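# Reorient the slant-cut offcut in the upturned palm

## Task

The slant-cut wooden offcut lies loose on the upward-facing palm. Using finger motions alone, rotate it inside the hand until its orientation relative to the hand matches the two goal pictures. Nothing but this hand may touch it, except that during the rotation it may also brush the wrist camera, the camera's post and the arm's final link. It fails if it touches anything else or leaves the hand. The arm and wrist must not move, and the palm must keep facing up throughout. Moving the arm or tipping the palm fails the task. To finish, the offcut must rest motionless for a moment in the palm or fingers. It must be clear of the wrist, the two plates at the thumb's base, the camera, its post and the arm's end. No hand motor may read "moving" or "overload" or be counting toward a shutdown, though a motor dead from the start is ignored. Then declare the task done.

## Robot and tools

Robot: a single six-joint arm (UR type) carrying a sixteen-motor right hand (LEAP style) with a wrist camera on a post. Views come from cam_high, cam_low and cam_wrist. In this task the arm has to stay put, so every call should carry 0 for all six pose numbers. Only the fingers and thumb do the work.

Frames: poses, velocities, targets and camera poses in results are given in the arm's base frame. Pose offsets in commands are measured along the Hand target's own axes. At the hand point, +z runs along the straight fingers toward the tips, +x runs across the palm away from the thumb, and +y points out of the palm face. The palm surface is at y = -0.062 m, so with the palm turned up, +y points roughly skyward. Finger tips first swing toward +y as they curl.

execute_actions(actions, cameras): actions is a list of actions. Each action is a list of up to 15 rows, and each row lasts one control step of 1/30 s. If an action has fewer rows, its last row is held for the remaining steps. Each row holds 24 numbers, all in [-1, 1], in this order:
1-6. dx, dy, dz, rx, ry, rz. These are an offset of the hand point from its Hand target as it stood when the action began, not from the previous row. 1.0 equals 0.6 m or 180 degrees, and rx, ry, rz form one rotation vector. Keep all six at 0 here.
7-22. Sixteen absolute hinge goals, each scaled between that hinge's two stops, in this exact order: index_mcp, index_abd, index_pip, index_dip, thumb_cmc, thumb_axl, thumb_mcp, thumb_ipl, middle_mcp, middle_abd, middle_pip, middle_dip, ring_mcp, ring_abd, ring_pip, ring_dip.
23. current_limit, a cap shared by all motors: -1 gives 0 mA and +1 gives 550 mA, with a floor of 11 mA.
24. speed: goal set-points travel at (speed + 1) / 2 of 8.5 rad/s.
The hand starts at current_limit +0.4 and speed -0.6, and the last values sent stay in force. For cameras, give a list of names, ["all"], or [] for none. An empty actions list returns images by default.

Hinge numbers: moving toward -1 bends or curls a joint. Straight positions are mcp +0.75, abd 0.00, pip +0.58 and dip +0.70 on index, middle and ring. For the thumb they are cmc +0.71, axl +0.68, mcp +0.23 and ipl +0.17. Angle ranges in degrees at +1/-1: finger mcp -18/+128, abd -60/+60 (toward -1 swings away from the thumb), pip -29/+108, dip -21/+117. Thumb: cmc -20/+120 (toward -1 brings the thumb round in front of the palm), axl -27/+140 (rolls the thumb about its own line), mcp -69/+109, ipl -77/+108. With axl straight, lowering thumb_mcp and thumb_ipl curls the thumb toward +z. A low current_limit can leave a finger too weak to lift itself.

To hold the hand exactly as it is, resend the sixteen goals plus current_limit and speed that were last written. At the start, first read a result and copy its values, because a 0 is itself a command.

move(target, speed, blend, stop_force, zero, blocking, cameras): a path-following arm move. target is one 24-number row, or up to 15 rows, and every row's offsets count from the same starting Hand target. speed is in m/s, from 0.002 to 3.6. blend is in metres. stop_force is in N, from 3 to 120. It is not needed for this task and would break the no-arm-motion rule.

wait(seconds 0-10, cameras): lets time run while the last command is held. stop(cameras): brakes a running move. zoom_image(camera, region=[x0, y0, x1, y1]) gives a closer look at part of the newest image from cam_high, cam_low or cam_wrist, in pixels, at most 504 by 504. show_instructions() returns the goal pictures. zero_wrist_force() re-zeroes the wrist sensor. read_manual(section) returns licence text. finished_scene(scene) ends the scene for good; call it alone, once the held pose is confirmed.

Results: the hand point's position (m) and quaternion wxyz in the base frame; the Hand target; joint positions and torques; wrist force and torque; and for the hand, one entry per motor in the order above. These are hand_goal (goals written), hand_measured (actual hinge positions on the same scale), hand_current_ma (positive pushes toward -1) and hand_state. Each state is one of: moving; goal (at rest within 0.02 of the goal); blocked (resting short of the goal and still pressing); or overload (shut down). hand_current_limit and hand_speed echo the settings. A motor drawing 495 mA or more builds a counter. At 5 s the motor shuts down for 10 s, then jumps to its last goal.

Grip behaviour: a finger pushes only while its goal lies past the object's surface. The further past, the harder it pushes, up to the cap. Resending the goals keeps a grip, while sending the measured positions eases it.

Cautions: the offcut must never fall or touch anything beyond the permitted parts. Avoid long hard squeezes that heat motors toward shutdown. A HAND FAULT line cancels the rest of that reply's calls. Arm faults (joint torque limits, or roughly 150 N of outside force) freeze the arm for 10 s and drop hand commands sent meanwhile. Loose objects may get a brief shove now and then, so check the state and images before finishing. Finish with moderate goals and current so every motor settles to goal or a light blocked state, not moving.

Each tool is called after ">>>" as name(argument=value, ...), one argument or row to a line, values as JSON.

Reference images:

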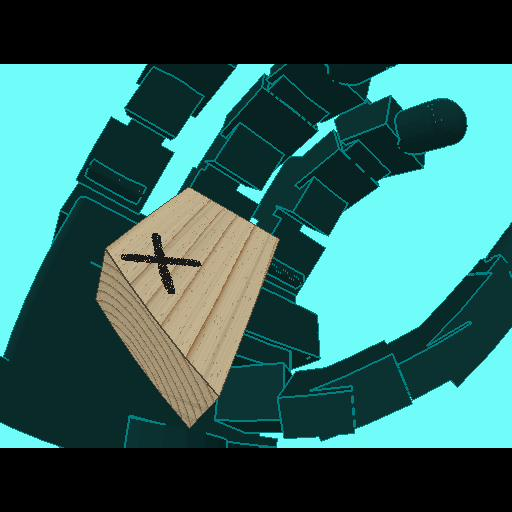

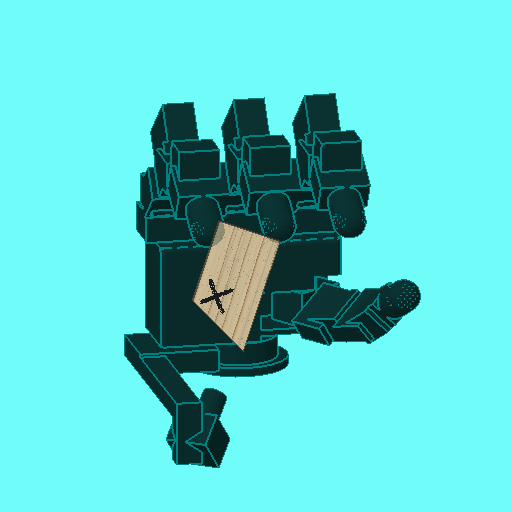

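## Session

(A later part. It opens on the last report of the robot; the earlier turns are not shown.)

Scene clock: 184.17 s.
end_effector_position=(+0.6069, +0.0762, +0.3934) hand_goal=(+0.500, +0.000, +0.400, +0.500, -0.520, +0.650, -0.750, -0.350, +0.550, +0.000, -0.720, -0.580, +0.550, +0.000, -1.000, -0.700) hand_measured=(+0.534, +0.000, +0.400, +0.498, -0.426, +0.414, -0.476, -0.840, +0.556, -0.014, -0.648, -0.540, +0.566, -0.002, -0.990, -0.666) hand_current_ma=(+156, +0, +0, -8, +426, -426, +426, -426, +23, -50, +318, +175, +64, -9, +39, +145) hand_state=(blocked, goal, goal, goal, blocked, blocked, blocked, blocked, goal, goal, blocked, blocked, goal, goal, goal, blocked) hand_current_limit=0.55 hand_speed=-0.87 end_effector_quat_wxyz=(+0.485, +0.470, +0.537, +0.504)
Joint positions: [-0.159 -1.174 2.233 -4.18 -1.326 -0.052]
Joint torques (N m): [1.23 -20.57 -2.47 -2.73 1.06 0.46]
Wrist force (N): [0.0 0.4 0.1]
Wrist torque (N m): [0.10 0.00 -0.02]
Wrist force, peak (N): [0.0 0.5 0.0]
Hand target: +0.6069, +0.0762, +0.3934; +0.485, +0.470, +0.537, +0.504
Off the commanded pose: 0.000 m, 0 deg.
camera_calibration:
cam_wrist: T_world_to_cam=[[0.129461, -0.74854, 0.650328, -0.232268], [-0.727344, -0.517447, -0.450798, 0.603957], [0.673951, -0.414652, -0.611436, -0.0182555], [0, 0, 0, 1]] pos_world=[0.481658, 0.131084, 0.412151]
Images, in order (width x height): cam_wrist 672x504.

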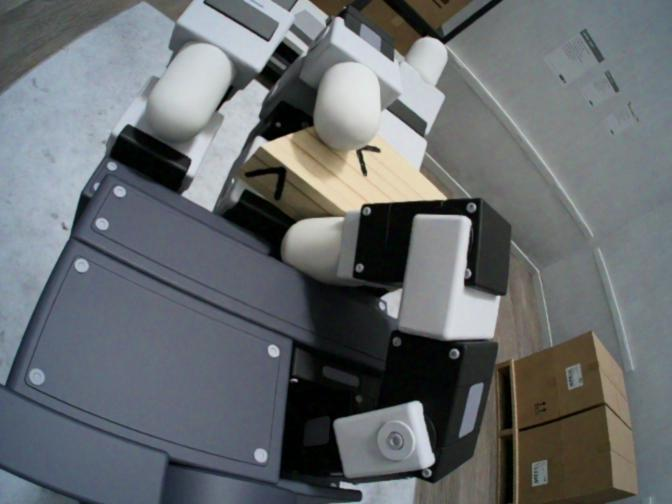

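>>> execute_actions(
  actions=[
    [[0,0,0,0,0,0,0.8,0,0.4,0.5,-0.42,0.5,-0.48,-0.84,0.65,0,-0.68,-0.55,0.55,0,-1,-0.7,0.35,-0.85]],
    [[0,0,0,0,0,0,0.8,0,0.4,0.5,-0.45,0.6,-0.5,-0.75,0.65,0,-0.75,-0.6,0.55,0,-1,-0.7,0.35,-0.85]],
  ],
  cameras=["cam_wrist"],
)

>>> execute_actions(
  actions=[
    [[0,0,0,0,0,0,0.8,0,0.4,0.5,-0.48,0.65,-0.6,-0.6,0.65,0,-0.75,-0.6,0.55,0,-1,-0.7,0.35,-0.87]],
    [[0,0,0,0,0,0,0.8,0,0.4,0.5,-0.52,0.65,-0.7,-0.45,0.65,0,-0.75,-0.6,0.55,0,-1,-0.7,0.35,-0.87]],
  ],
  cameras=["cam_wrist"],
)

Scene clock: 185.73 s.
end_effector_position=(+0.6069, +0.0762, +0.3934) hand_goal=(+0.800, +0.000, +0.400, +0.500, -0.450, +0.600, -0.500, -0.750, +0.650, +0.000, -0.750, -0.600, +0.550, +0.000, -1.000, -0.700) hand_measured=(+0.806, +0.000, +0.400, +0.498, -0.432, +0.528, -0.490, -0.828, +0.664, -0.010, -0.650, -0.540, +0.564, -0.002, -0.990, -0.666) hand_current_ma=(+27, +0, +0, -8, +73, -371, +53, -371, +64, -35, +371, +264, +64, -9, +39, +145) hand_state=(goal, goal, goal, goal, goal, blocked, goal, blocked, goal, goal, blocked, blocked, goal, goal, goal, blocked) hand_current_limit=0.35 hand_speed=-0.85 end_effector_quat_wxyz=(+0.485, +0.470, +0.537, +0.504)
Joint positions: [-0.159 -1.174 2.233 -4.18 -1.326 -0.052]
Joint torques (N m): [0.19 -20.09 -2.82 -2.74 1.14 0.48]
Wrist force (N): [-0.2 0.2 0.1]
Wrist torque (N m): [0.09 0.03 -0.03]
Wrist force, peak (N): [0.2 0.6 -0.2]
Hand target: +0.6069, +0.0762, +0.3934; +0.485, +0.470, +0.537, +0.504
Off the commanded pose: 0.000 m, 0 deg.
camera_calibration:
cam_wrist: T_world_to_cam=[[0.129461, -0.74854, 0.650328, -0.232268], [-0.727344, -0.517447, -0.450798, 0.603957], [0.673951, -0.414652, -0.611436, -0.0182555], [0, 0, 0, 1]] pos_world=[0.481658, 0.131084, 0.412151]
Images, in order (width x height): cam_wrist 672x504.

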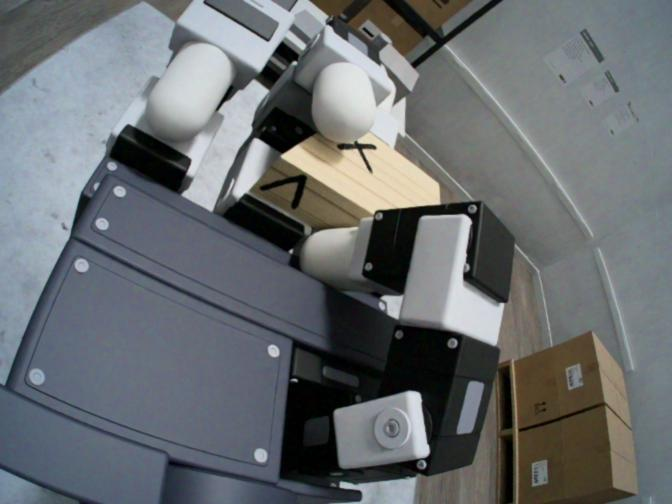

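Scene clock: 186.93 s.
end_effector_position=(+0.6069, +0.0762, +0.3934) hand_goal=(+0.800, +0.000, +0.400, +0.500, -0.520, +0.650, -0.700, -0.450, +0.650, +0.000, -0.750, -0.600, +0.550, +0.000, -1.000, -0.700) hand_measured=(+0.806, +0.000, +0.400, +0.498, -0.464, +0.528, -0.492, -0.826, +0.666, -0.010, -0.650, -0.540, +0.564, -0.002, -0.990, -0.666) hand_current_ma=(+27, +0, +0, -8, +247, -371, +371, -371, +67, -36, +371, +264, +64, -9, +39, +145) hand_state=(goal, goal, goal, goal, blocked, blocked, blocked, blocked, goal, goal, blocked, blocked, goal, goal, goal, blocked) hand_current_limit=0.35 hand_speed=-0.87 end_effector_quat_wxyz=(+0.485, +0.470, +0.537, +0.504)
Joint positions: [-0.159 -1.174 2.233 -4.18 -1.326 -0.052]
Joint torques (N m): [1.51 -19.31 -2.5 -2.8 1.06 0.49]
Wrist force (N): [0.2 0.1 0.0]
Wrist torque (N m): [0.08 -0.03 0.01]
Wrist force, peak (N): [-0.4 0.1 -0.3]
Hand target: +0.6069, +0.0762, +0.3934; +0.485, +0.470, +0.537, +0.504
Off the commanded pose: 0.000 m, 0 deg.
camera_calibration:
cam_wrist: T_world_to_cam=[[0.129461, -0.74854, 0.650328, -0.232268], [-0.727344, -0.517447, -0.450798, 0.603957], [0.673951, -0.414652, -0.611436, -0.0182555], [0, 0, 0, 1]] pos_world=[0.481658, 0.131084, 0.412151]
Images, in order (width x height): cam_wrist 672x504.

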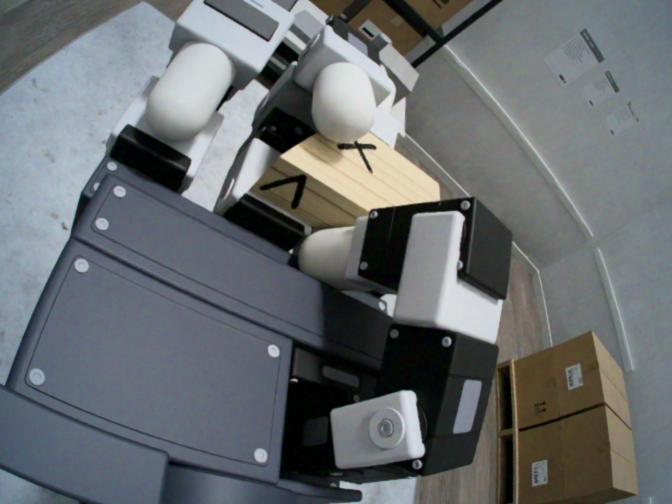

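>>> execute_actions(
  actions=[
    [[0,0,0,0,0,0,0.8,0,0.4,0.5,-0.5,0.62,-0.55,-0.72,0.7,0,-0.55,-0.5,0.55,0,-1,-0.7,0.35,-0.85]],
    [[0,0,0,0,0,0,0.8,0,0.4,0.5,-0.52,0.65,-0.6,-0.62,0.75,0,-0.45,-0.5,0.55,0,-1,-0.7,0.35,-0.87]],
  ],
  cameras=["cam_wrist"],
)

>>> execute_actions(
  actions=[
    [[0,0,0,0,0,0,0.8,0,0.4,0.5,-0.52,0.65,-0.68,-0.48,0.75,0,-0.45,-0.5,0.55,0,-1,-0.7,0.35,-0.87]],
    [[0,0,0,0,0,0,0.8,0,0.4,0.5,-0.52,0.65,-0.78,-0.33,0.75,0,-0.45,-0.5,0.55,0,-1,-0.7,0.35,-0.87]],
  ],
  cameras=["cam_wrist"],
)

Scene clock: 188.73 s.
end_effector_position=(+0.6069, +0.0762, +0.3934) hand_goal=(+0.800, +0.000, +0.400, +0.500, -0.520, +0.650, -0.600, -0.620, +0.750, +0.000, -0.450, -0.500, +0.550, +0.000, -1.000, -0.700) hand_measured=(+0.810, +0.000, +0.400, +0.498, -0.478, +0.530, -0.492, -0.818, +0.756, -0.004, -0.452, -0.502, +0.564, -0.002, -0.990, -0.666) hand_current_ma=(+41, +0, +0, -8, +187, -371, +371, -371, +25, -11, -7, -10, +64, -9, +39, +145) hand_state=(goal, goal, goal, goal, blocked, blocked, blocked, blocked, goal, goal, goal, goal, goal, goal, goal, blocked) hand_current_limit=0.35 hand_speed=-0.87 end_effector_quat_wxyz=(+0.485, +0.470, +0.537, +0.504)
Joint positions: [-0.159 -1.174 2.233 -4.18 -1.326 -0.052]
Joint torques (N m): [0.47 -20.19 -3.74 -2.75 1.15 0.67]
Wrist force (N): [0.0 0.1 -0.1]
Wrist torque (N m): [0.09 0.00 0.00]
Wrist force, peak (N): [-0.5 0.1 0.1]
Hand target: +0.6069, +0.0762, +0.3934; +0.485, +0.470, +0.537, +0.504
Off the commanded pose: 0.000 m, 0 deg.
camera_calibration:
cam_wrist: T_world_to_cam=[[0.129461, -0.74854, 0.650328, -0.232268], [-0.727344, -0.517447, -0.450798, 0.603957], [0.673951, -0.414652, -0.611436, -0.0182555], [0, 0, 0, 1]] pos_world=[0.481658, 0.131084, 0.412151]
Images, in order (width x height): cam_wrist 672x504.

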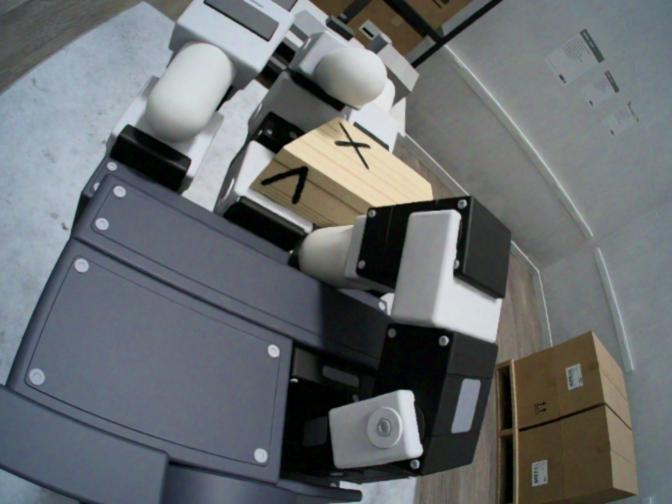

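Scene clock: 189.93 s.
end_effector_position=(+0.6069, +0.0762, +0.3934) hand_goal=(+0.800, +0.000, +0.400, +0.500, -0.520, +0.650, -0.780, -0.330, +0.750, +0.000, -0.450, -0.500, +0.550, +0.000, -1.000, -0.700) hand_measured=(+0.810, +0.000, +0.400, +0.498, -0.478, +0.530, -0.492, -0.818, +0.756, -0.004, -0.452, -0.502, +0.564, -0.002, -0.990, -0.666) hand_current_ma=(+41, +0, +0, -8, +187, -371, +371, -371, +25, -11, -7, -10, +64, -9, +39, +145) hand_state=(goal, goal, goal, goal, blocked, blocked, blocked, blocked, goal, goal, goal, goal, goal, goal, goal, blocked) hand_current_limit=0.35 hand_speed=-0.87 end_effector_quat_wxyz=(+0.485, +0.470, +0.537, +0.504)
Joint positions: [-0.159 -1.174 2.233 -4.18 -1.326 -0.052]
Joint torques (N m): [0.73 -20.2 -1.64 -2.69 1.32 0.69]
Wrist force (N): [0.1 0.1 0.1]
Wrist torque (N m): [0.07 -0.01 0.00]
Wrist force, peak (N): [0.2 0.5 0.0]
Hand target: +0.6069, +0.0762, +0.3934; +0.485, +0.470, +0.537, +0.504
Off the commanded pose: 0.000 m, 0 deg.
camera_calibration:
cam_wrist: T_world_to_cam=[[0.129461, -0.74854, 0.650328, -0.232268], [-0.727344, -0.517447, -0.450798, 0.603957], [0.673951, -0.414652, -0.611436, -0.0182555], [0, 0, 0, 1]] pos_world=[0.481658, 0.131084, 0.412151]
Images, in order (width x height): cam_wrist 672x504.

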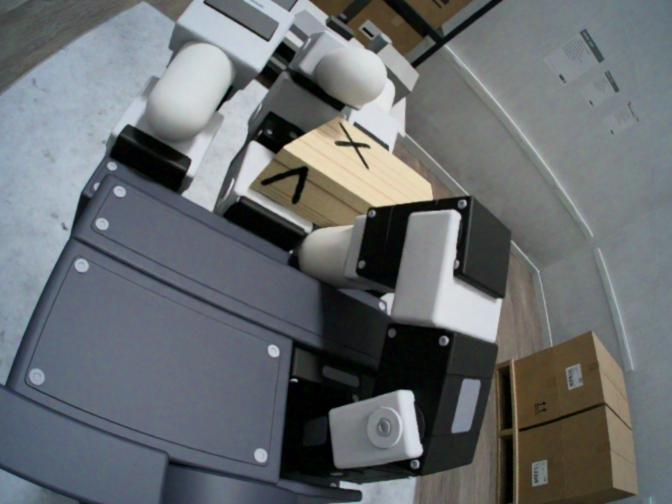

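>>> execute_actions(
  actions=[
    [[0,0,0,0,0,0,0.8,0,0.4,0.5,-0.42,0.53,-0.35,-0.82,0.75,0,-0.45,-0.5,0.55,0,-1,-0.7,0.35,-0.85]],
    [[0,0,0,0,0,0,0.8,0,0.4,0.5,-0.45,0.6,-0.42,-0.72,0.75,0,-0.45,-0.5,0.55,0,-1,-0.7,0.35,-0.87]],
    [[0,0,0,0,0,0,0.8,0,0.4,0.5,-0.48,0.6,-0.54,-0.58,0.75,0,-0.45,-0.5,0.55,0,-1,-0.7,0.35,-0.87]],
  ],
  cameras=["cam_wrist"],
)

>>> execute_actions(
  actions=[
    [[0,0,0,0,0,0,0.8,0,0.4,0.5,-0.52,0.6,-0.64,-0.45,0.75,0,-0.45,-0.5,0.55,0,-1,-0.7,0.35,-0.87]],
    [[0,0,0,0,0,0,0.8,0,0.4,0.5,-0.54,0.6,-0.75,-0.3,0.75,0,-0.45,-0.5,0.55,0,-1,-0.7,0.35,-0.87]],
  ],
  cameras=["cam_wrist"],
)

Scene clock: 192.00 s.
end_effector_position=(+0.6069, +0.0762, +0.3934) hand_goal=(+0.800, +0.000, +0.400, +0.500, -0.480, +0.600, -0.540, -0.580, +0.750, +0.000, -0.450, -0.500, +0.550, +0.000, -1.000, -0.700) hand_measured=(+0.810, +0.000, +0.400, +0.498, -0.470, +0.614, -0.466, -0.632, +0.786, -0.030, -0.438, -0.502, +0.564, -0.002, -0.990, -0.666) hand_current_ma=(+41, +0, +0, -8, +40, +67, +371, -319, +161, -110, +51, -10, +64, -9, +39, +145) hand_state=(goal, goal, goal, goal, goal, goal, blocked, blocked, blocked, blocked, goal, goal, goal, goal, goal, blocked) hand_current_limit=0.35 hand_speed=-0.87 end_effector_quat_wxyz=(+0.485, +0.470, +0.537, +0.504)
Joint positions: [-0.159 -1.174 2.233 -4.18 -1.326 -0.052]
Joint torques (N m): [0.2 -19.44 -1.73 -2.64 1.11 0.51]
Wrist force (N): [0.2 0.1 -0.2]
Wrist torque (N m): [0.12 -0.02 0.02]
Wrist force, peak (N): [0.1 0.6 0.0]
Hand target: +0.6069, +0.0762, +0.3934; +0.485, +0.470, +0.537, +0.504
Off the commanded pose: 0.000 m, 0 deg.
camera_calibration:
cam_wrist: T_world_to_cam=[[0.129461, -0.74854, 0.650328, -0.232268], [-0.727344, -0.517447, -0.450798, 0.603957], [0.673951, -0.414652, -0.611436, -0.0182555], [0, 0, 0, 1]] pos_world=[0.481658, 0.131084, 0.412151]
Images, in order (width x height): cam_wrist 672x504.

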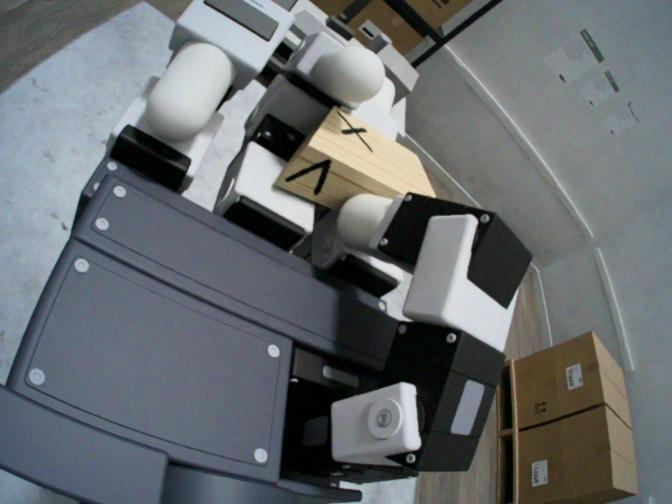

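Scene clock: 193.20 s.
end_effector_position=(+0.6069, +0.0762, +0.3934) hand_goal=(+0.800, +0.000, +0.400, +0.500, -0.540, +0.600, -0.750, -0.300, +0.750, +0.000, -0.450, -0.500, +0.550, +0.000, -1.000, -0.700) hand_measured=(+0.810, +0.000, +0.400, +0.498, -0.506, +0.630, -0.474, -0.614, +0.792, -0.038, -0.434, -0.502, +0.564, -0.002, -0.990, -0.666) hand_current_ma=(+43, +0, +1, -8, +149, +153, +371, -371, +194, -140, +66, -10, +64, -9, +39, +145) hand_state=(goal, goal, goal, goal, blocked, blocked, blocked, blocked, blocked, blocked, goal, goal, goal, goal, goal, blocked) hand_current_limit=0.35 hand_speed=-0.87 end_effector_quat_wxyz=(+0.485, +0.470, +0.537, +0.504)
Joint positions: [-0.159 -1.174 2.233 -4.18 -1.326 -0.052]
Joint torques (N m): [0.87 -20.39 -1.89 -2.62 1.24 0.63]
Wrist force (N): [0.0 0.2 -0.1]
Wrist torque (N m): [0.11 0.00 -0.01]
Wrist force, peak (N): [0.1 0.6 0.1]
Hand target: +0.6069, +0.0762, +0.3934; +0.485, +0.470, +0.537, +0.504
Off the commanded pose: 0.000 m, 0 deg.
camera_calibration:
cam_wrist: T_world_to_cam=[[0.129461, -0.74854, 0.650328, -0.232268], [-0.727344, -0.517447, -0.450798, 0.603957], [0.673951, -0.414652, -0.611436, -0.0182555], [0, 0, 0, 1]] pos_world=[0.481658, 0.131084, 0.412151]
Images, in order (width x height): cam_wrist 672x504.

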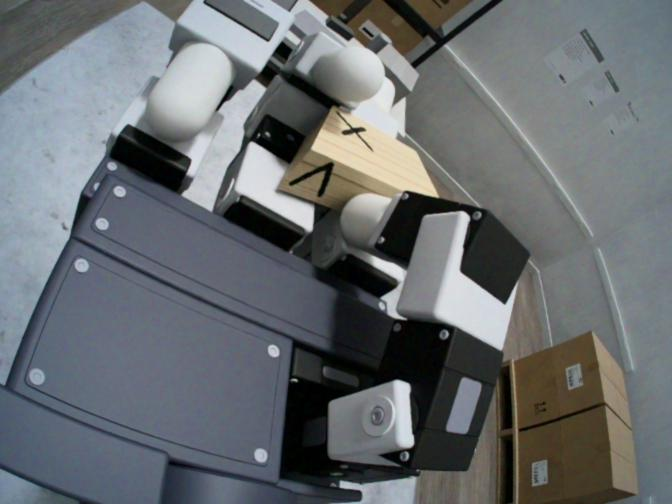

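>>> execute_actions(
  actions=[
    [[0,0,0,0,0,0,0.8,0,0.4,0.5,-0.5,0.6,-0.5,-0.6,0.7,0,-0.7,-0.6,0.55,0,-1,-0.7,0.35,-0.85]],
    [[0,0,0,0,0,0,0.8,0,0.4,0.5,-0.5,0.6,-0.5,-0.6,0.6,0,-0.9,-0.6,0.55,0,-1,-0.7,0.35,-0.85]],
    [[0,0,0,0,0,0,0.8,0,0.4,0.5,-0.52,0.6,-0.65,-0.35,0.6,0,-0.9,-0.6,0.55,0,-1,-0.7,0.4,-0.87]],
  ],
  cameras=["cam_wrist","cam_high"],
)

>>> zoom_image(
  camera="cam_high",
  region=[320, 50, 500, 190],
)

Scene clock: 197.60 s.
end_effector_position=(+0.6069, +0.0762, +0.3934) hand_goal=(+0.800, +0.000, +0.400, +0.500, -0.520, +0.600, -0.650, -0.350, +0.600, +0.000, -0.900, -0.600, +0.550, +0.000, -1.000, -0.700) hand_measured=(+0.810, +0.000, +0.400, +0.498, -0.490, +0.632, -0.470, -0.620, +0.792, -0.042, -0.494, -0.584, +0.564, -0.002, -0.990, -0.666) hand_current_ma=(+44, +0, +2, -8, +131, +166, +385, -385, +385, -156, +385, +63, +64, -9, +39, +145) hand_state=(goal, goal, goal, goal, blocked, blocked, blocked, blocked, blocked, blocked, blocked, goal, goal, goal, goal, blocked) hand_current_limit=0.40 hand_speed=-0.87 end_effector_quat_wxyz=(+0.485, +0.470, +0.537, +0.504)
Joint positions: [-0.159 -1.174 2.233 -4.18 -1.326 -0.052]
Joint torques (N m): [-1.04 -20.18 -2.55 -2.93 1.47 0.63]
Wrist force (N): [-0.2 0.3 -0.3]
Wrist torque (N m): [0.14 0.04 -0.01]
Wrist force, peak (N): [-0.5 0.4 0.2]
Hand target: +0.6069, +0.0762, +0.3934; +0.485, +0.470, +0.537, +0.504
Off the commanded pose: 0.000 m, 0 deg.
camera_calibration:
cam_wrist: T_world_to_cam=[[0.129461, -0.74854, 0.650328, -0.232268], [-0.727344, -0.517447, -0.450798, 0.603957], [0.673951, -0.414652, -0.611436, -0.0182555], [0, 0, 0, 1]] pos_world=[0.481658, 0.131084, 0.412151]
Images, in order (width x height): cam_high 896x504, cam_wrist 672x504.

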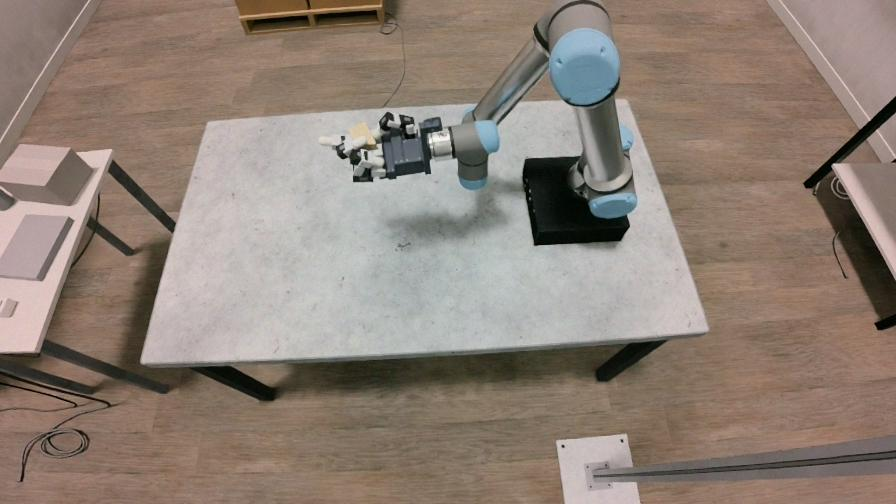

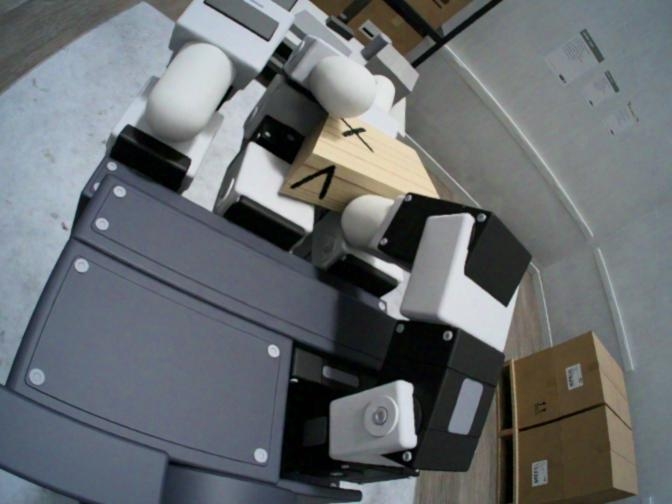

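Scaled by 2.800 from the camera's 896x504 image, which has a finer 1280x720 frame.

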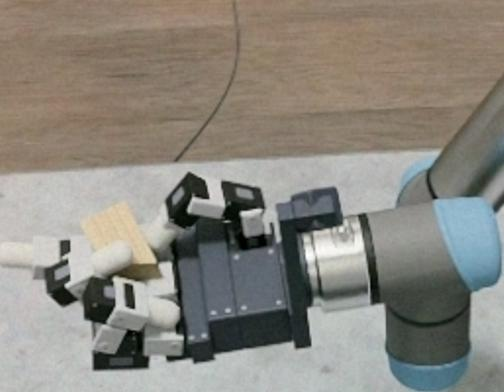

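>>> execute_actions(
  actions=[
    [[0,0,0,0,0,0,0.8,0,0.4,0.5,-0.45,0.5,-0.3,-0.6,0.6,0,-0.9,-0.6,0.55,0,-1,-0.7,0.4,-0.85]],
    [[0,0,0,0,0,0,0.8,0,0.4,0.5,-0.2,0.5,0.2,-0.3,0.6,0,-0.9,-0.6,0.55,0,-1,-0.7,0.4,-0.75]],
    [[0,0,0,0,0,0,0.8,0,0.4,0.5,0.25,0.9,0.0,-0.3,0.6,0,-0.9,-0.6,0.55,0,-1,-0.7,0.4,-0.7]],
    [[0,0,0,0,0,0,0.8,0,0.4,0.5,0.2,0.92,-0.45,-0.37,0.6,0,-0.9,-0.6,0.55,0,-1,-0.7,0.4,-0.75]],
  ],
  cameras=["cam_wrist","cam_high"],
)

>>> zoom_image(
  camera="cam_high",
  region=[320, 50, 500, 190],
)

Scene clock: 200.63 s.
end_effector_position=(+0.6069, +0.0762, +0.3934) hand_goal=(+0.800, +0.000, +0.400, +0.500, +0.200, +0.920, -0.450, -0.370, +0.600, +0.000, -0.900, -0.600, +0.550, +0.000, -1.000, -0.700) hand_measured=(+0.810, +0.000, +0.400, +0.498, +0.214, +0.920, -0.450, -0.368, +0.620, -0.004, -0.550, -0.568, +0.564, -0.002, -0.990, -0.666) hand_current_ma=(+45, +0, +2, -8, +56, +3, -2, +7, +86, -10, +385, +139, +64, -9, +39, +145) hand_state=(goal, goal, goal, goal, goal, goal, goal, goal, goal, goal, blocked, blocked, goal, goal, goal, blocked) hand_current_limit=0.40 hand_speed=-0.75 end_effector_quat_wxyz=(+0.485, +0.470, +0.537, +0.504)
Joint positions: [-0.159 -1.174 2.233 -4.18 -1.326 -0.052]
Joint torques (N m): [-0.26 -19.1 -2.74 -2.77 1.38 0.44]
Wrist force (N): [-0.1 0.1 0.0]
Wrist torque (N m): [0.09 0.02 0.03]
Wrist force, peak (N): [-0.4 0.2 0.5]
Hand target: +0.6069, +0.0762, +0.3934; +0.485, +0.470, +0.537, +0.504
Off the commanded pose: 0.000 m, 0 deg.
camera_calibration:
cam_wrist: T_world_to_cam=[[0.129461, -0.74854, 0.650328, -0.232268], [-0.727344, -0.517447, -0.450798, 0.603957], [0.673951, -0.414652, -0.611436, -0.0182555], [0, 0, 0, 1]] pos_world=[0.481658, 0.131084, 0.412151]
Images, in order (width x height): cam_high 896x504, cam_wrist 672x504.

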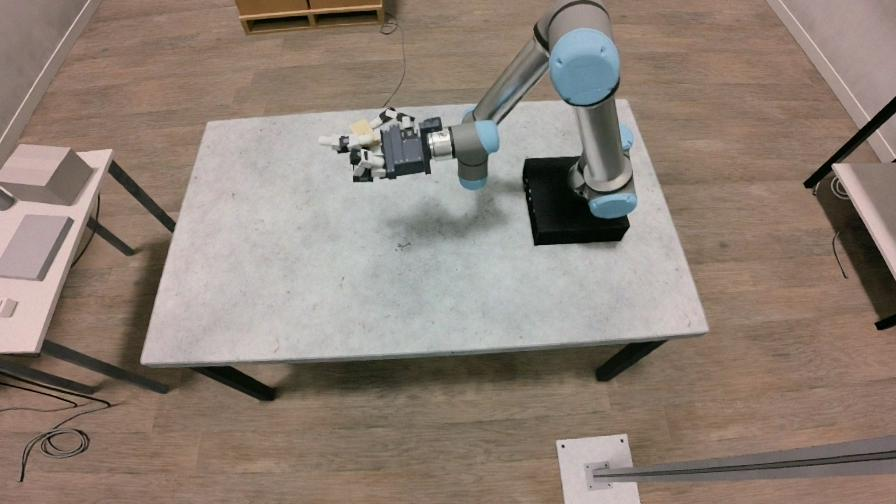

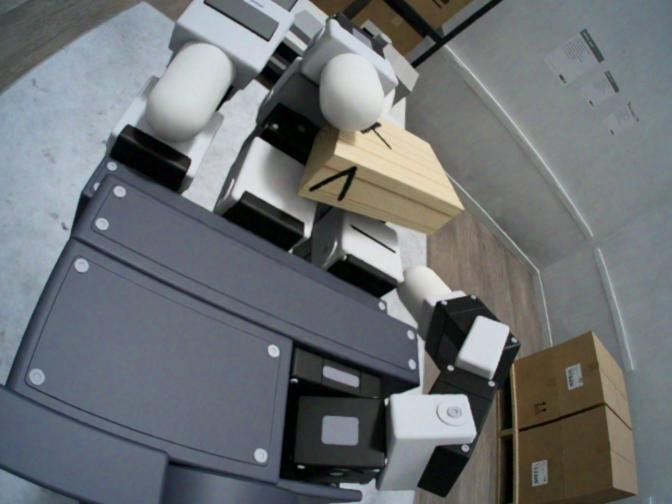

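Scaled by 2.800 from the camera's 896x504 image, which has a finer 1280x720 frame.

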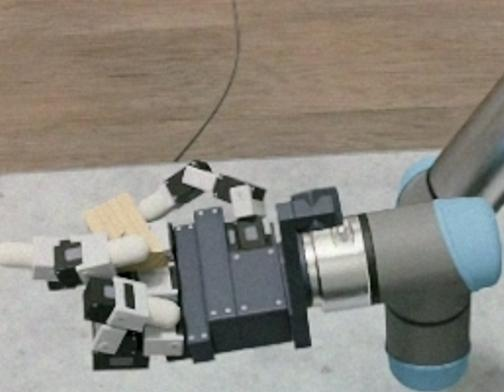

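>>> execute_actions(
  actions=[
    [[0,0,0,0,0,0,0.8,0,0.4,0.5,0.1,0.9,-0.5,-0.25,0.6,0,-0.9,-0.6,0.55,0,-1,-0.7,0.4,-0.85]],
    [[0,0,0,0,0,0,0.8,0,0.4,0.5,0.05,0.85,-0.6,-0.1,0.6,0,-0.8,-0.6,0.55,0,-1,-0.7,0.4,-0.87]],
  ],
  cameras=["cam_wrist"],
)

>>> execute_actions(
  actions=[
    [[0,0,0,0,0,0,0.8,0,0.4,0.5,0.05,0.75,-0.65,-0.05,0.6,0,-0.8,-0.6,0.55,0,-1,-0.7,0.4,-0.87]],
    [[0,0,0,0,0,0,0.8,0,0.4,0.5,0,0.65,-0.7,0,0.6,0,-0.8,-0.6,0.55,0,-1,-0.7,0.4,-0.87]],
  ],
  cameras=["cam_wrist","cam_high"],
)

>>> zoom_image(
  camera="cam_high",
  region=[320, 50, 500, 190],
)

Scene clock: 202.20 s.
end_effector_position=(+0.6069, +0.0762, +0.3934) hand_goal=(+0.800, +0.000, +0.400, +0.500, +0.050, +0.850, -0.600, -0.100, +0.600, +0.000, -0.800, -0.600, +0.550, +0.000, -1.000, -0.700) hand_measured=(+0.810, +0.000, +0.400, +0.498, +0.062, +0.858, -0.602, -0.104, +0.620, -0.004, -0.550, -0.568, +0.564, -0.002, -0.990, -0.666) hand_current_ma=(+45, +0, +2, -8, +47, +42, -5, -19, +86, -10, +385, +139, +64, -9, +39, +145) hand_state=(goal, goal, goal, goal, goal, goal, goal, goal, goal, goal, blocked, blocked, goal, goal, goal, blocked) hand_current_limit=0.40 hand_speed=-0.87 end_effector_quat_wxyz=(+0.485, +0.470, +0.537, +0.504)
Joint positions: [-0.159 -1.174 2.233 -4.18 -1.326 -0.052]
Joint torques (N m): [-0.16 -20.4 -2.97 -2.63 1.29 0.48]
Wrist force (N): [-0.1 0.4 0.0]
Wrist torque (N m): [0.11 0.01 0.02]
Wrist force, peak (N): [-0.5 0.1 -0.1]
Hand target: +0.6069, +0.0762, +0.3934; +0.485, +0.470, +0.537, +0.504
Off the commanded pose: 0.000 m, 0 deg.
camera_calibration:
cam_wrist: T_world_to_cam=[[0.129461, -0.74854, 0.650328, -0.232268], [-0.727344, -0.517447, -0.450798, 0.603957], [0.673951, -0.414652, -0.611436, -0.0182555], [0, 0, 0, 1]] pos_world=[0.481658, 0.131084, 0.412151]
Images, in order (width x height): cam_wrist 672x504.

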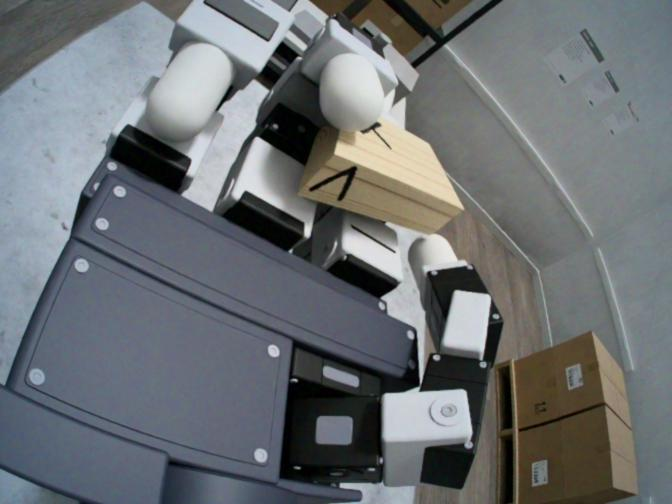

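Scene clock: 203.40 s.
end_effector_position=(+0.6069, +0.0762, +0.3934) hand_goal=(+0.800, +0.000, +0.400, +0.500, +0.000, +0.650, -0.700, +0.000, +0.600, +0.000, -0.800, -0.600, +0.550, +0.000, -1.000, -0.700) hand_measured=(+0.810, +0.000, +0.400, +0.498, +0.044, +0.836, -0.672, +0.004, +0.618, -0.008, -0.550, -0.568, +0.564, -0.002, -0.990, -0.666) hand_current_ma=(+45, +0, +2, -8, +196, +385, +149, +15, +73, -28, +385, +139, +64, -9, +39, +145) hand_state=(goal, goal, goal, goal, blocked, blocked, blocked, goal, goal, goal, blocked, blocked, goal, goal, goal, blocked) hand_current_limit=0.40 hand_speed=-0.87 end_effector_quat_wxyz=(+0.485, +0.470, +0.537, +0.504)
Joint positions: [-0.159 -1.174 2.233 -4.18 -1.326 -0.052]
Joint torques (N m): [-0.49 -20.5 -1.79 -2.71 1.37 0.6]
Wrist force (N): [0.0 0.3 -0.2]
Wrist torque (N m): [0.13 0.01 0.02]
Wrist force, peak (N): [-0.4 0.4 -0.3]
Hand target: +0.6069, +0.0762, +0.3934; +0.485, +0.470, +0.537, +0.504
Off the commanded pose: 0.000 m, 0 deg.
camera_calibration:
cam_wrist: T_world_to_cam=[[0.129461, -0.74854, 0.650328, -0.232268], [-0.727344, -0.517447, -0.450798, 0.603957], [0.673951, -0.414652, -0.611436, -0.0182555], [0, 0, 0, 1]] pos_world=[0.481658, 0.131084, 0.412151]
Images, in order (width x height): cam_high 896x504, cam_wrist 672x504.

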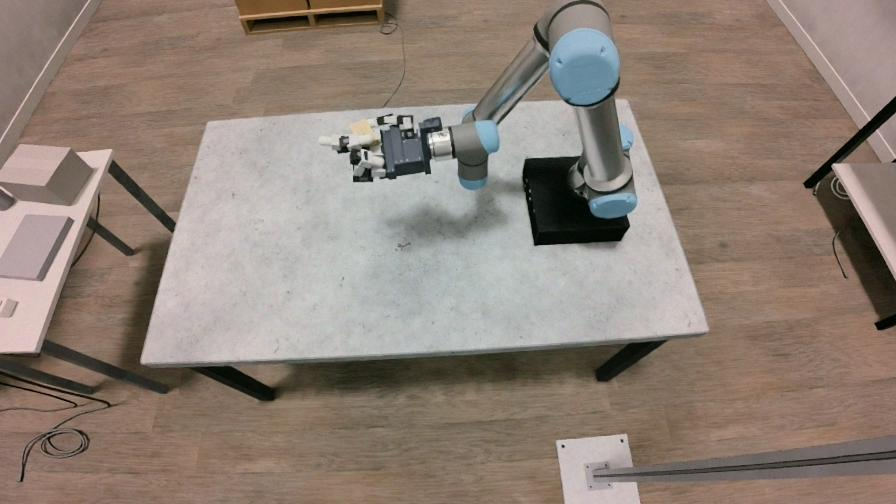

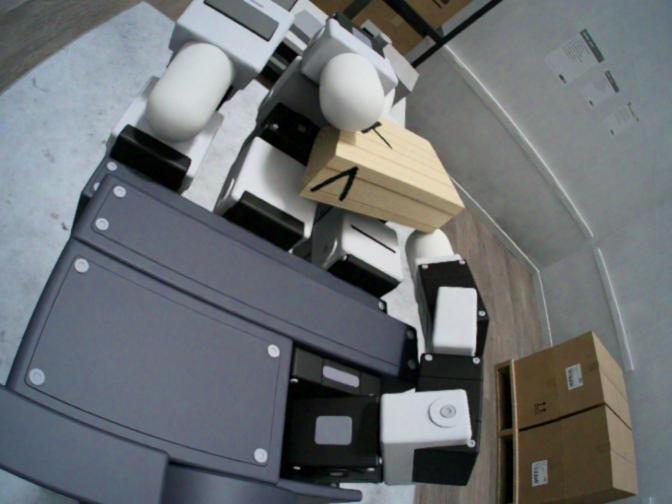

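Scaled by 2.800 from the camera's 896x504 image, which has a finer 1280x720 frame.

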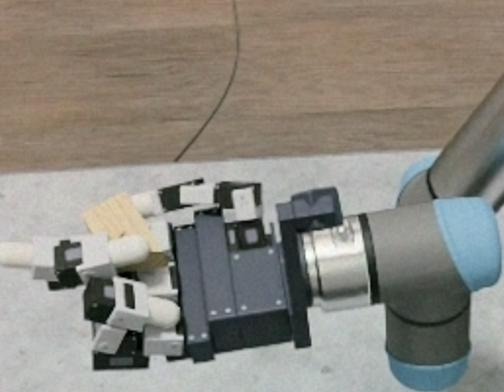

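>>> execute_actions(
  actions=[
    [[0,0,0,0,0,0,0.8,0,0.4,0.5,-0.02,0.84,-0.75,0.05,0.6,0,-0.75,-0.6,0.55,0,-1,-0.7,0.45,-0.87]],
    [[0,0,0,0,0,0,0.8,0,0.4,0.5,-0.05,0.84,-0.9,0.15,0.6,0,-0.7,-0.6,0.55,0,-1,-0.7,0.45,-0.87]],
    [[0,0,0,0,0,0,0.8,0,0.4,0.5,-0.08,0.84,-1,0.2,0.6,0,-0.7,-0.6,0.55,0,-1,-0.7,0.45,-0.87]],
  ],
  cameras=["cam_wrist"],
)

Scene clock: 205.40 s.
end_effector_position=(+0.6069, +0.0762, +0.3934) hand_goal=(+0.800, +0.000, +0.400, +0.500, -0.080, +0.840, -1.000, +0.200, +0.600, +0.000, -0.700, -0.600, +0.550, +0.000, -1.000, -0.700) hand_measured=(+0.810, +0.000, +0.400, +0.498, -0.082, +0.870, -0.756, +0.158, +0.612, -0.008, -0.560, -0.564, +0.564, -0.002, -0.990, -0.666) hand_current_ma=(+45, +0, +2, -8, -9, +152, +399, -243, +49, -26, +399, +155, +64, -9, +39, +145) hand_state=(goal, goal, goal, goal, goal, blocked, blocked, blocked, goal, goal, blocked, blocked, goal, goal, goal, blocked) hand_current_limit=0.45 hand_speed=-0.87 end_effector_quat_wxyz=(+0.485, +0.470, +0.537, +0.504)
Joint positions: [-0.159 -1.174 2.233 -4.18 -1.326 -0.052]
Joint torques (N m): [0.65 -19.89 -3.64 -2.92 1.4 0.72]
Wrist force (N): [0.1 0.1 0.1]
Wrist torque (N m): [0.08 -0.01 0.02]
Wrist force, peak (N): [0.2 0.7 0.0]
Hand target: +0.6069, +0.0762, +0.3934; +0.485, +0.470, +0.537, +0.504
Off the commanded pose: 0.000 m, 0 deg.
camera_calibration:
cam_wrist: T_world_to_cam=[[0.129461, -0.74854, 0.650328, -0.232268], [-0.727344, -0.517447, -0.450798, 0.603957], [0.673951, -0.414652, -0.611436, -0.0182555], [0, 0, 0, 1]] pos_world=[0.481658, 0.131084, 0.412151]
Images, in order (width x height): cam_wrist 672x504.

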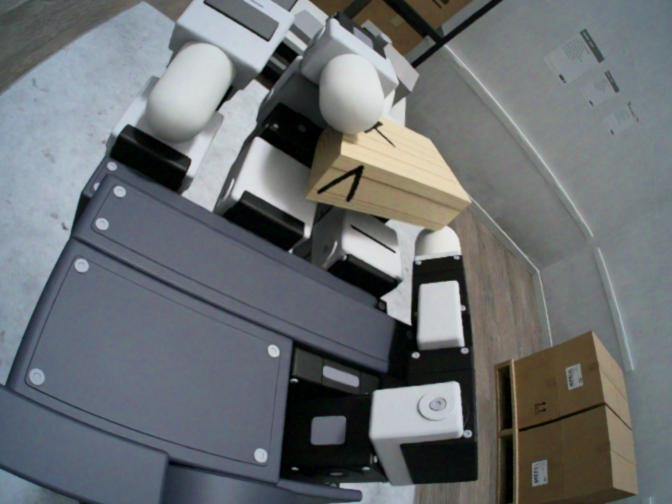

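>>> execute_actions(
  actions=[
    [[0,0,0,0,0,0,0.8,0,0.4,0.5,-0.15,0.75,-0.85,0.15,0.6,0,-0.65,-0.58,0.55,0,-1,-0.7,0.45,-0.87]],
    [[0,0,0,0,0,0,0.8,0,0.4,0.5,-0.15,0.6,-0.9,0.15,0.6,0,-0.65,-0.58,0.55,0,-1,-0.7,0.45,-0.87]],
    [[0,0,0,0,0,0,0.8,0,0.4,0.5,-0.15,0.5,-1,0.2,0.6,0,-0.65,-0.58,0.55,0,-1,-0.7,0.45,-0.87]],
  ],
  cameras=["cam_wrist","cam_high"],
)

>>> zoom_image(
  camera="cam_high",
  region=[320, 50, 500, 190],
)

Scene clock: 207.43 s.
end_effector_position=(+0.6069, +0.0762, +0.3934) hand_goal=(+0.800, +0.000, +0.400, +0.500, -0.150, +0.500, -1.000, +0.200, +0.600, +0.000, -0.650, -0.580, +0.550, +0.000, -1.000, -0.700) hand_measured=(+0.810, +0.000, +0.400, +0.498, -0.120, +0.870, -0.762, +0.178, +0.612, -0.008, -0.568, -0.552, +0.564, -0.002, -0.990, -0.666) hand_current_ma=(+45, +0, +2, -8, +129, +399, +399, -122, +49, -29, +372, +117, +64, -9, +39, +145) hand_state=(goal, goal, goal, goal, blocked, blocked, blocked, blocked, goal, goal, blocked, blocked, goal, goal, goal, blocked) hand_current_limit=0.45 hand_speed=-0.87 end_effector_quat_wxyz=(+0.485, +0.470, +0.537, +0.504)
Joint positions: [-0.159 -1.174 2.233 -4.18 -1.326 -0.052]
Joint torques (N m): [0.13 -20.97 -2.26 -2.95 1.44 0.87]
Wrist force (N): [-0.2 0.2 0.0]
Wrist torque (N m): [0.10 0.03 0.00]
Wrist force, peak (N): [0.2 0.6 0.1]
Hand target: +0.6069, +0.0762, +0.3934; +0.485, +0.470, +0.537, +0.504
Off the commanded pose: 0.000 m, 0 deg.
camera_calibration:
cam_wrist: T_world_to_cam=[[0.129461, -0.74854, 0.650328, -0.232268], [-0.727344, -0.517447, -0.450798, 0.603957], [0.673951, -0.414652, -0.611436, -0.0182555], [0, 0, 0, 1]] pos_world=[0.481658, 0.131084, 0.412151]
Images, in order (width x height): cam_high 896x504, cam_wrist 672x504.

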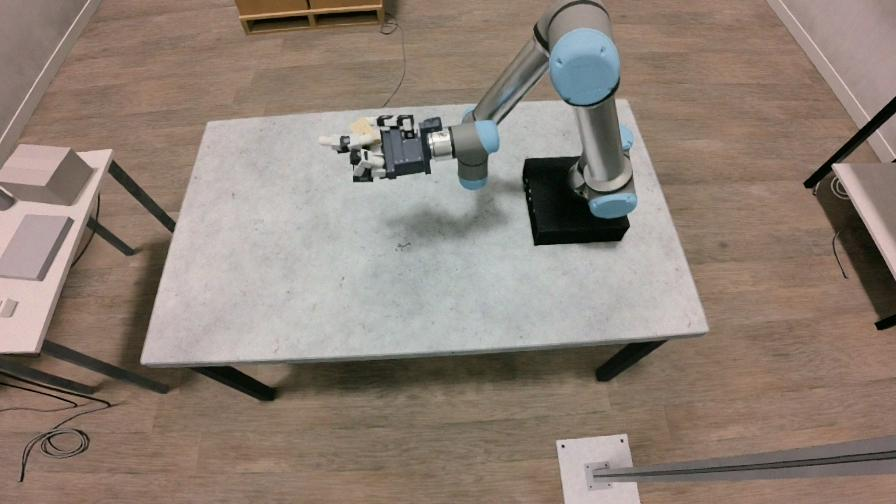

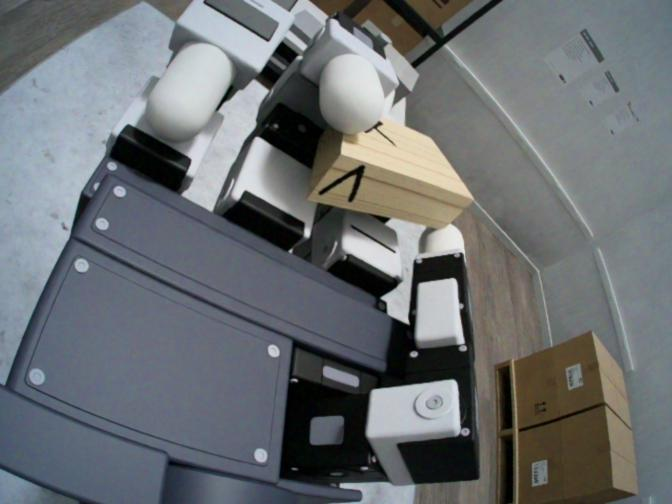

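Scaled by 2.800 from the camera's 896x504 image, which has a finer 1280x720 frame.

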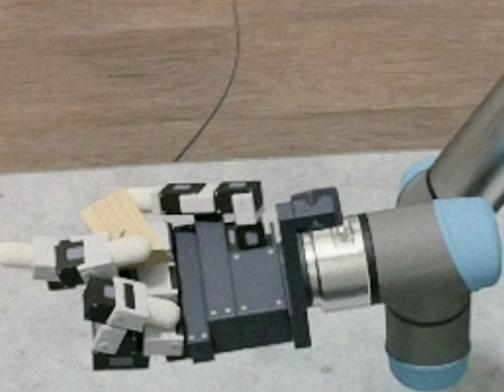

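>>> execute_actions(
  actions=[
    [[0,0,0,0,0,0,0.8,0,0.4,0.5,0,0.95,-0.6,0,0.6,0,-0.65,-0.58,0.55,0,-1,-0.7,0.4,-0.8]],
    [[0,0,0,0,0,0,0.8,0,0.4,0.5,-0.2,1,-0.4,-0.2,0.6,0,-0.65,-0.58,0.55,0,-1,-0.7,0.4,-0.8]],
    [[0,0,0,0,0,0,0.8,0,0.4,0.5,-0.29,1,-0.45,-0.25,0.6,0,-0.65,-0.58,0.55,0,-1,-0.7,0.4,-0.8]],
  ],
  cameras=["cam_wrist"],
)

>>> execute_actions(
  actions=[
    [[0,0,0,0,0,0,0.8,0,0.4,0.5,-0.29,1,-0.7,-0.1,0.6,0,-0.65,-0.58,0.55,0,-1,-0.7,0.4,-0.85]],
    [[0,0,0,0,0,0,0.8,0,0.4,0.5,-0.29,0.9,-0.75,-0.05,0.6,0,-0.65,-0.58,0.55,0,-1,-0.7,0.4,-0.85]],
    [[0,0,0,0,0,0,0.8,0,0.4,0.5,-0.29,0.8,-0.75,-0.05,0.6,0,-0.65,-0.58,0.55,0,-1,-0.7,0.4,-0.87]],
  ],
  cameras=["cam_wrist","cam_high"],
)

>>> zoom_image(
  camera="cam_high",
  region=[320, 50, 500, 190],
)

Scene clock: 209.67 s.
end_effector_position=(+0.6069, +0.0762, +0.3934) hand_goal=(+0.800, +0.000, +0.400, +0.500, -0.290, +1.000, -0.450, -0.250, +0.600, +0.000, -0.650, -0.580, +0.550, +0.000, -1.000, -0.700) hand_measured=(+0.810, +0.000, +0.400, +0.498, -0.278, +1.000, -0.452, -0.248, +0.612, -0.004, -0.588, -0.552, +0.564, -0.002, -0.990, -0.666) hand_current_ma=(+45, +0, +2, -8, +44, -2, -8, +5, +49, -10, +274, +121, +64, -9, +39, +145) hand_state=(goal, goal, goal, goal, goal, goal, goal, goal, goal, goal, blocked, blocked, goal, goal, goal, blocked) hand_current_limit=0.40 hand_speed=-0.80 end_effector_quat_wxyz=(+0.485, +0.470, +0.537, +0.504)
Joint positions: [-0.159 -1.174 2.233 -4.18 -1.326 -0.052]
Joint torques (N m): [0.43 -19.91 -2.68 -2.99 1.69 0.84]
Wrist force (N): [0.3 0.3 0.1]
Wrist torque (N m): [0.10 -0.03 0.05]
Wrist force, peak (N): [-0.3 0.3 0.2]
Hand target: +0.6069, +0.0762, +0.3934; +0.485, +0.470, +0.537, +0.504
Off the commanded pose: 0.000 m, 0 deg.
camera_calibration:
cam_wrist: T_world_to_cam=[[0.129461, -0.74854, 0.650328, -0.232268], [-0.727344, -0.517447, -0.450798, 0.603957], [0.673951, -0.414652, -0.611436, -0.0182555], [0, 0, 0, 1]] pos_world=[0.481658, 0.131084, 0.412151]
Images, in order (width x height): cam_wrist 672x504.

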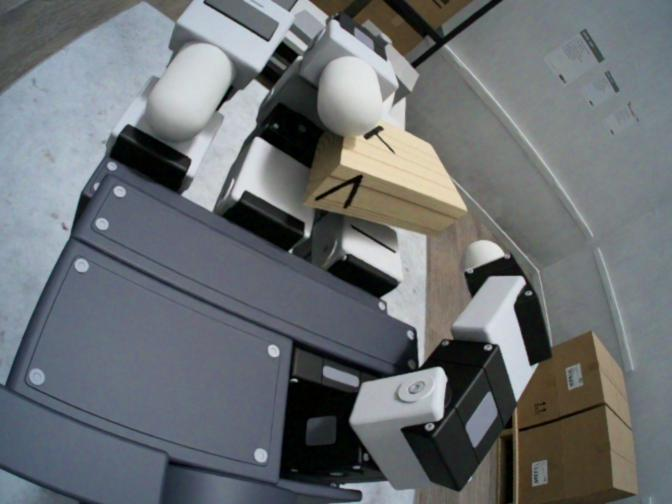

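Scene clock: 211.37 s.
end_effector_position=(+0.6069, +0.0762, +0.3934) hand_goal=(+0.800, +0.000, +0.400, +0.500, -0.290, +0.800, -0.750, -0.050, +0.600, +0.000, -0.650, -0.580, +0.550, +0.000, -1.000, -0.700) hand_measured=(+0.810, +0.000, +0.400, +0.498, -0.282, +0.904, -0.744, -0.048, +0.612, -0.004, -0.588, -0.552, +0.564, -0.002, -0.990, -0.666) hand_current_ma=(+45, +0, +2, -8, +29, +385, +29, +10, +49, -10, +274, +121, +64, -9, +39, +145) hand_state=(goal, goal, goal, goal, goal, blocked, goal, goal, goal, goal, blocked, blocked, goal, goal, goal, blocked) hand_current_limit=0.40 hand_speed=-0.87 end_effector_quat_wxyz=(+0.485, +0.470, +0.537, +0.504)
Joint positions: [-0.159 -1.174 2.233 -4.18 -1.326 -0.052]
Joint torques (N m): [-0.38 -20.5 -1.13 -2.76 1.6 0.46]
Wrist force (N): [0.1 0.1 0.2]
Wrist torque (N m): [0.07 -0.01 0.03]
Wrist force, peak (N): [0.1 0.5 -0.3]
Hand target: +0.6069, +0.0762, +0.3934; +0.485, +0.470, +0.537, +0.504
Off the commanded pose: 0.000 m, 0 deg.
camera_calibration:
cam_wrist: T_world_to_cam=[[0.129461, -0.74854, 0.650328, -0.232268], [-0.727344, -0.517447, -0.450798, 0.603957], [0.673951, -0.414652, -0.611436, -0.0182555], [0, 0, 0, 1]] pos_world=[0.481658, 0.131084, 0.412151]
Images, in order (width x height): cam_high 896x504, cam_wrist 672x504.

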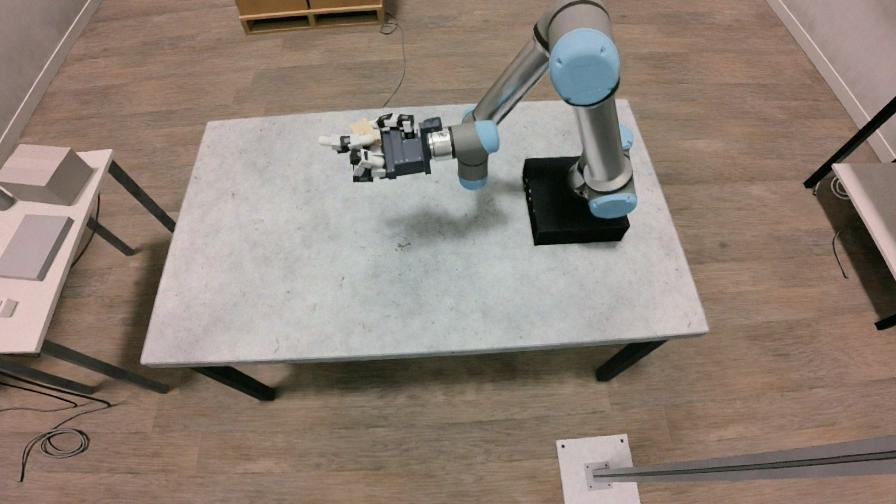

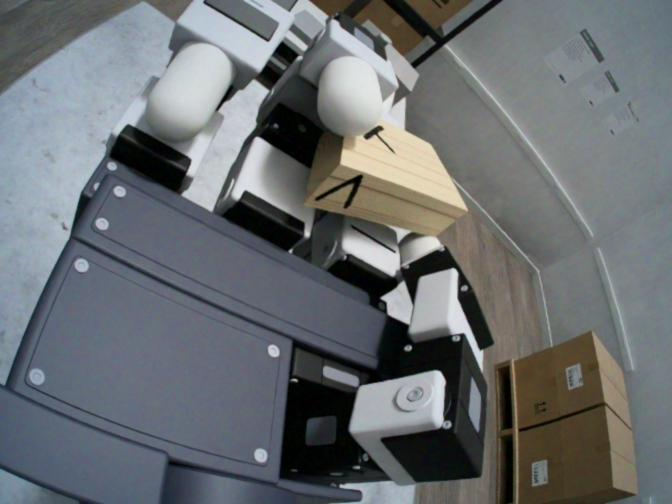

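Scaled by 2.800 from the camera's 896x504 image, which has a finer 1280x720 frame.

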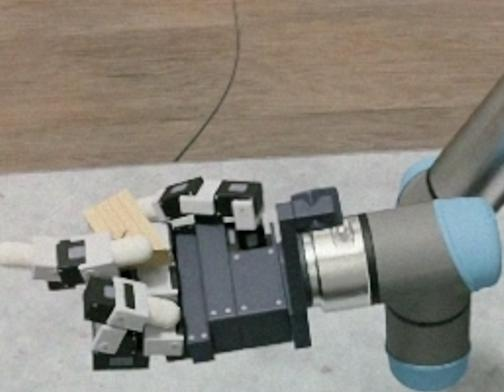

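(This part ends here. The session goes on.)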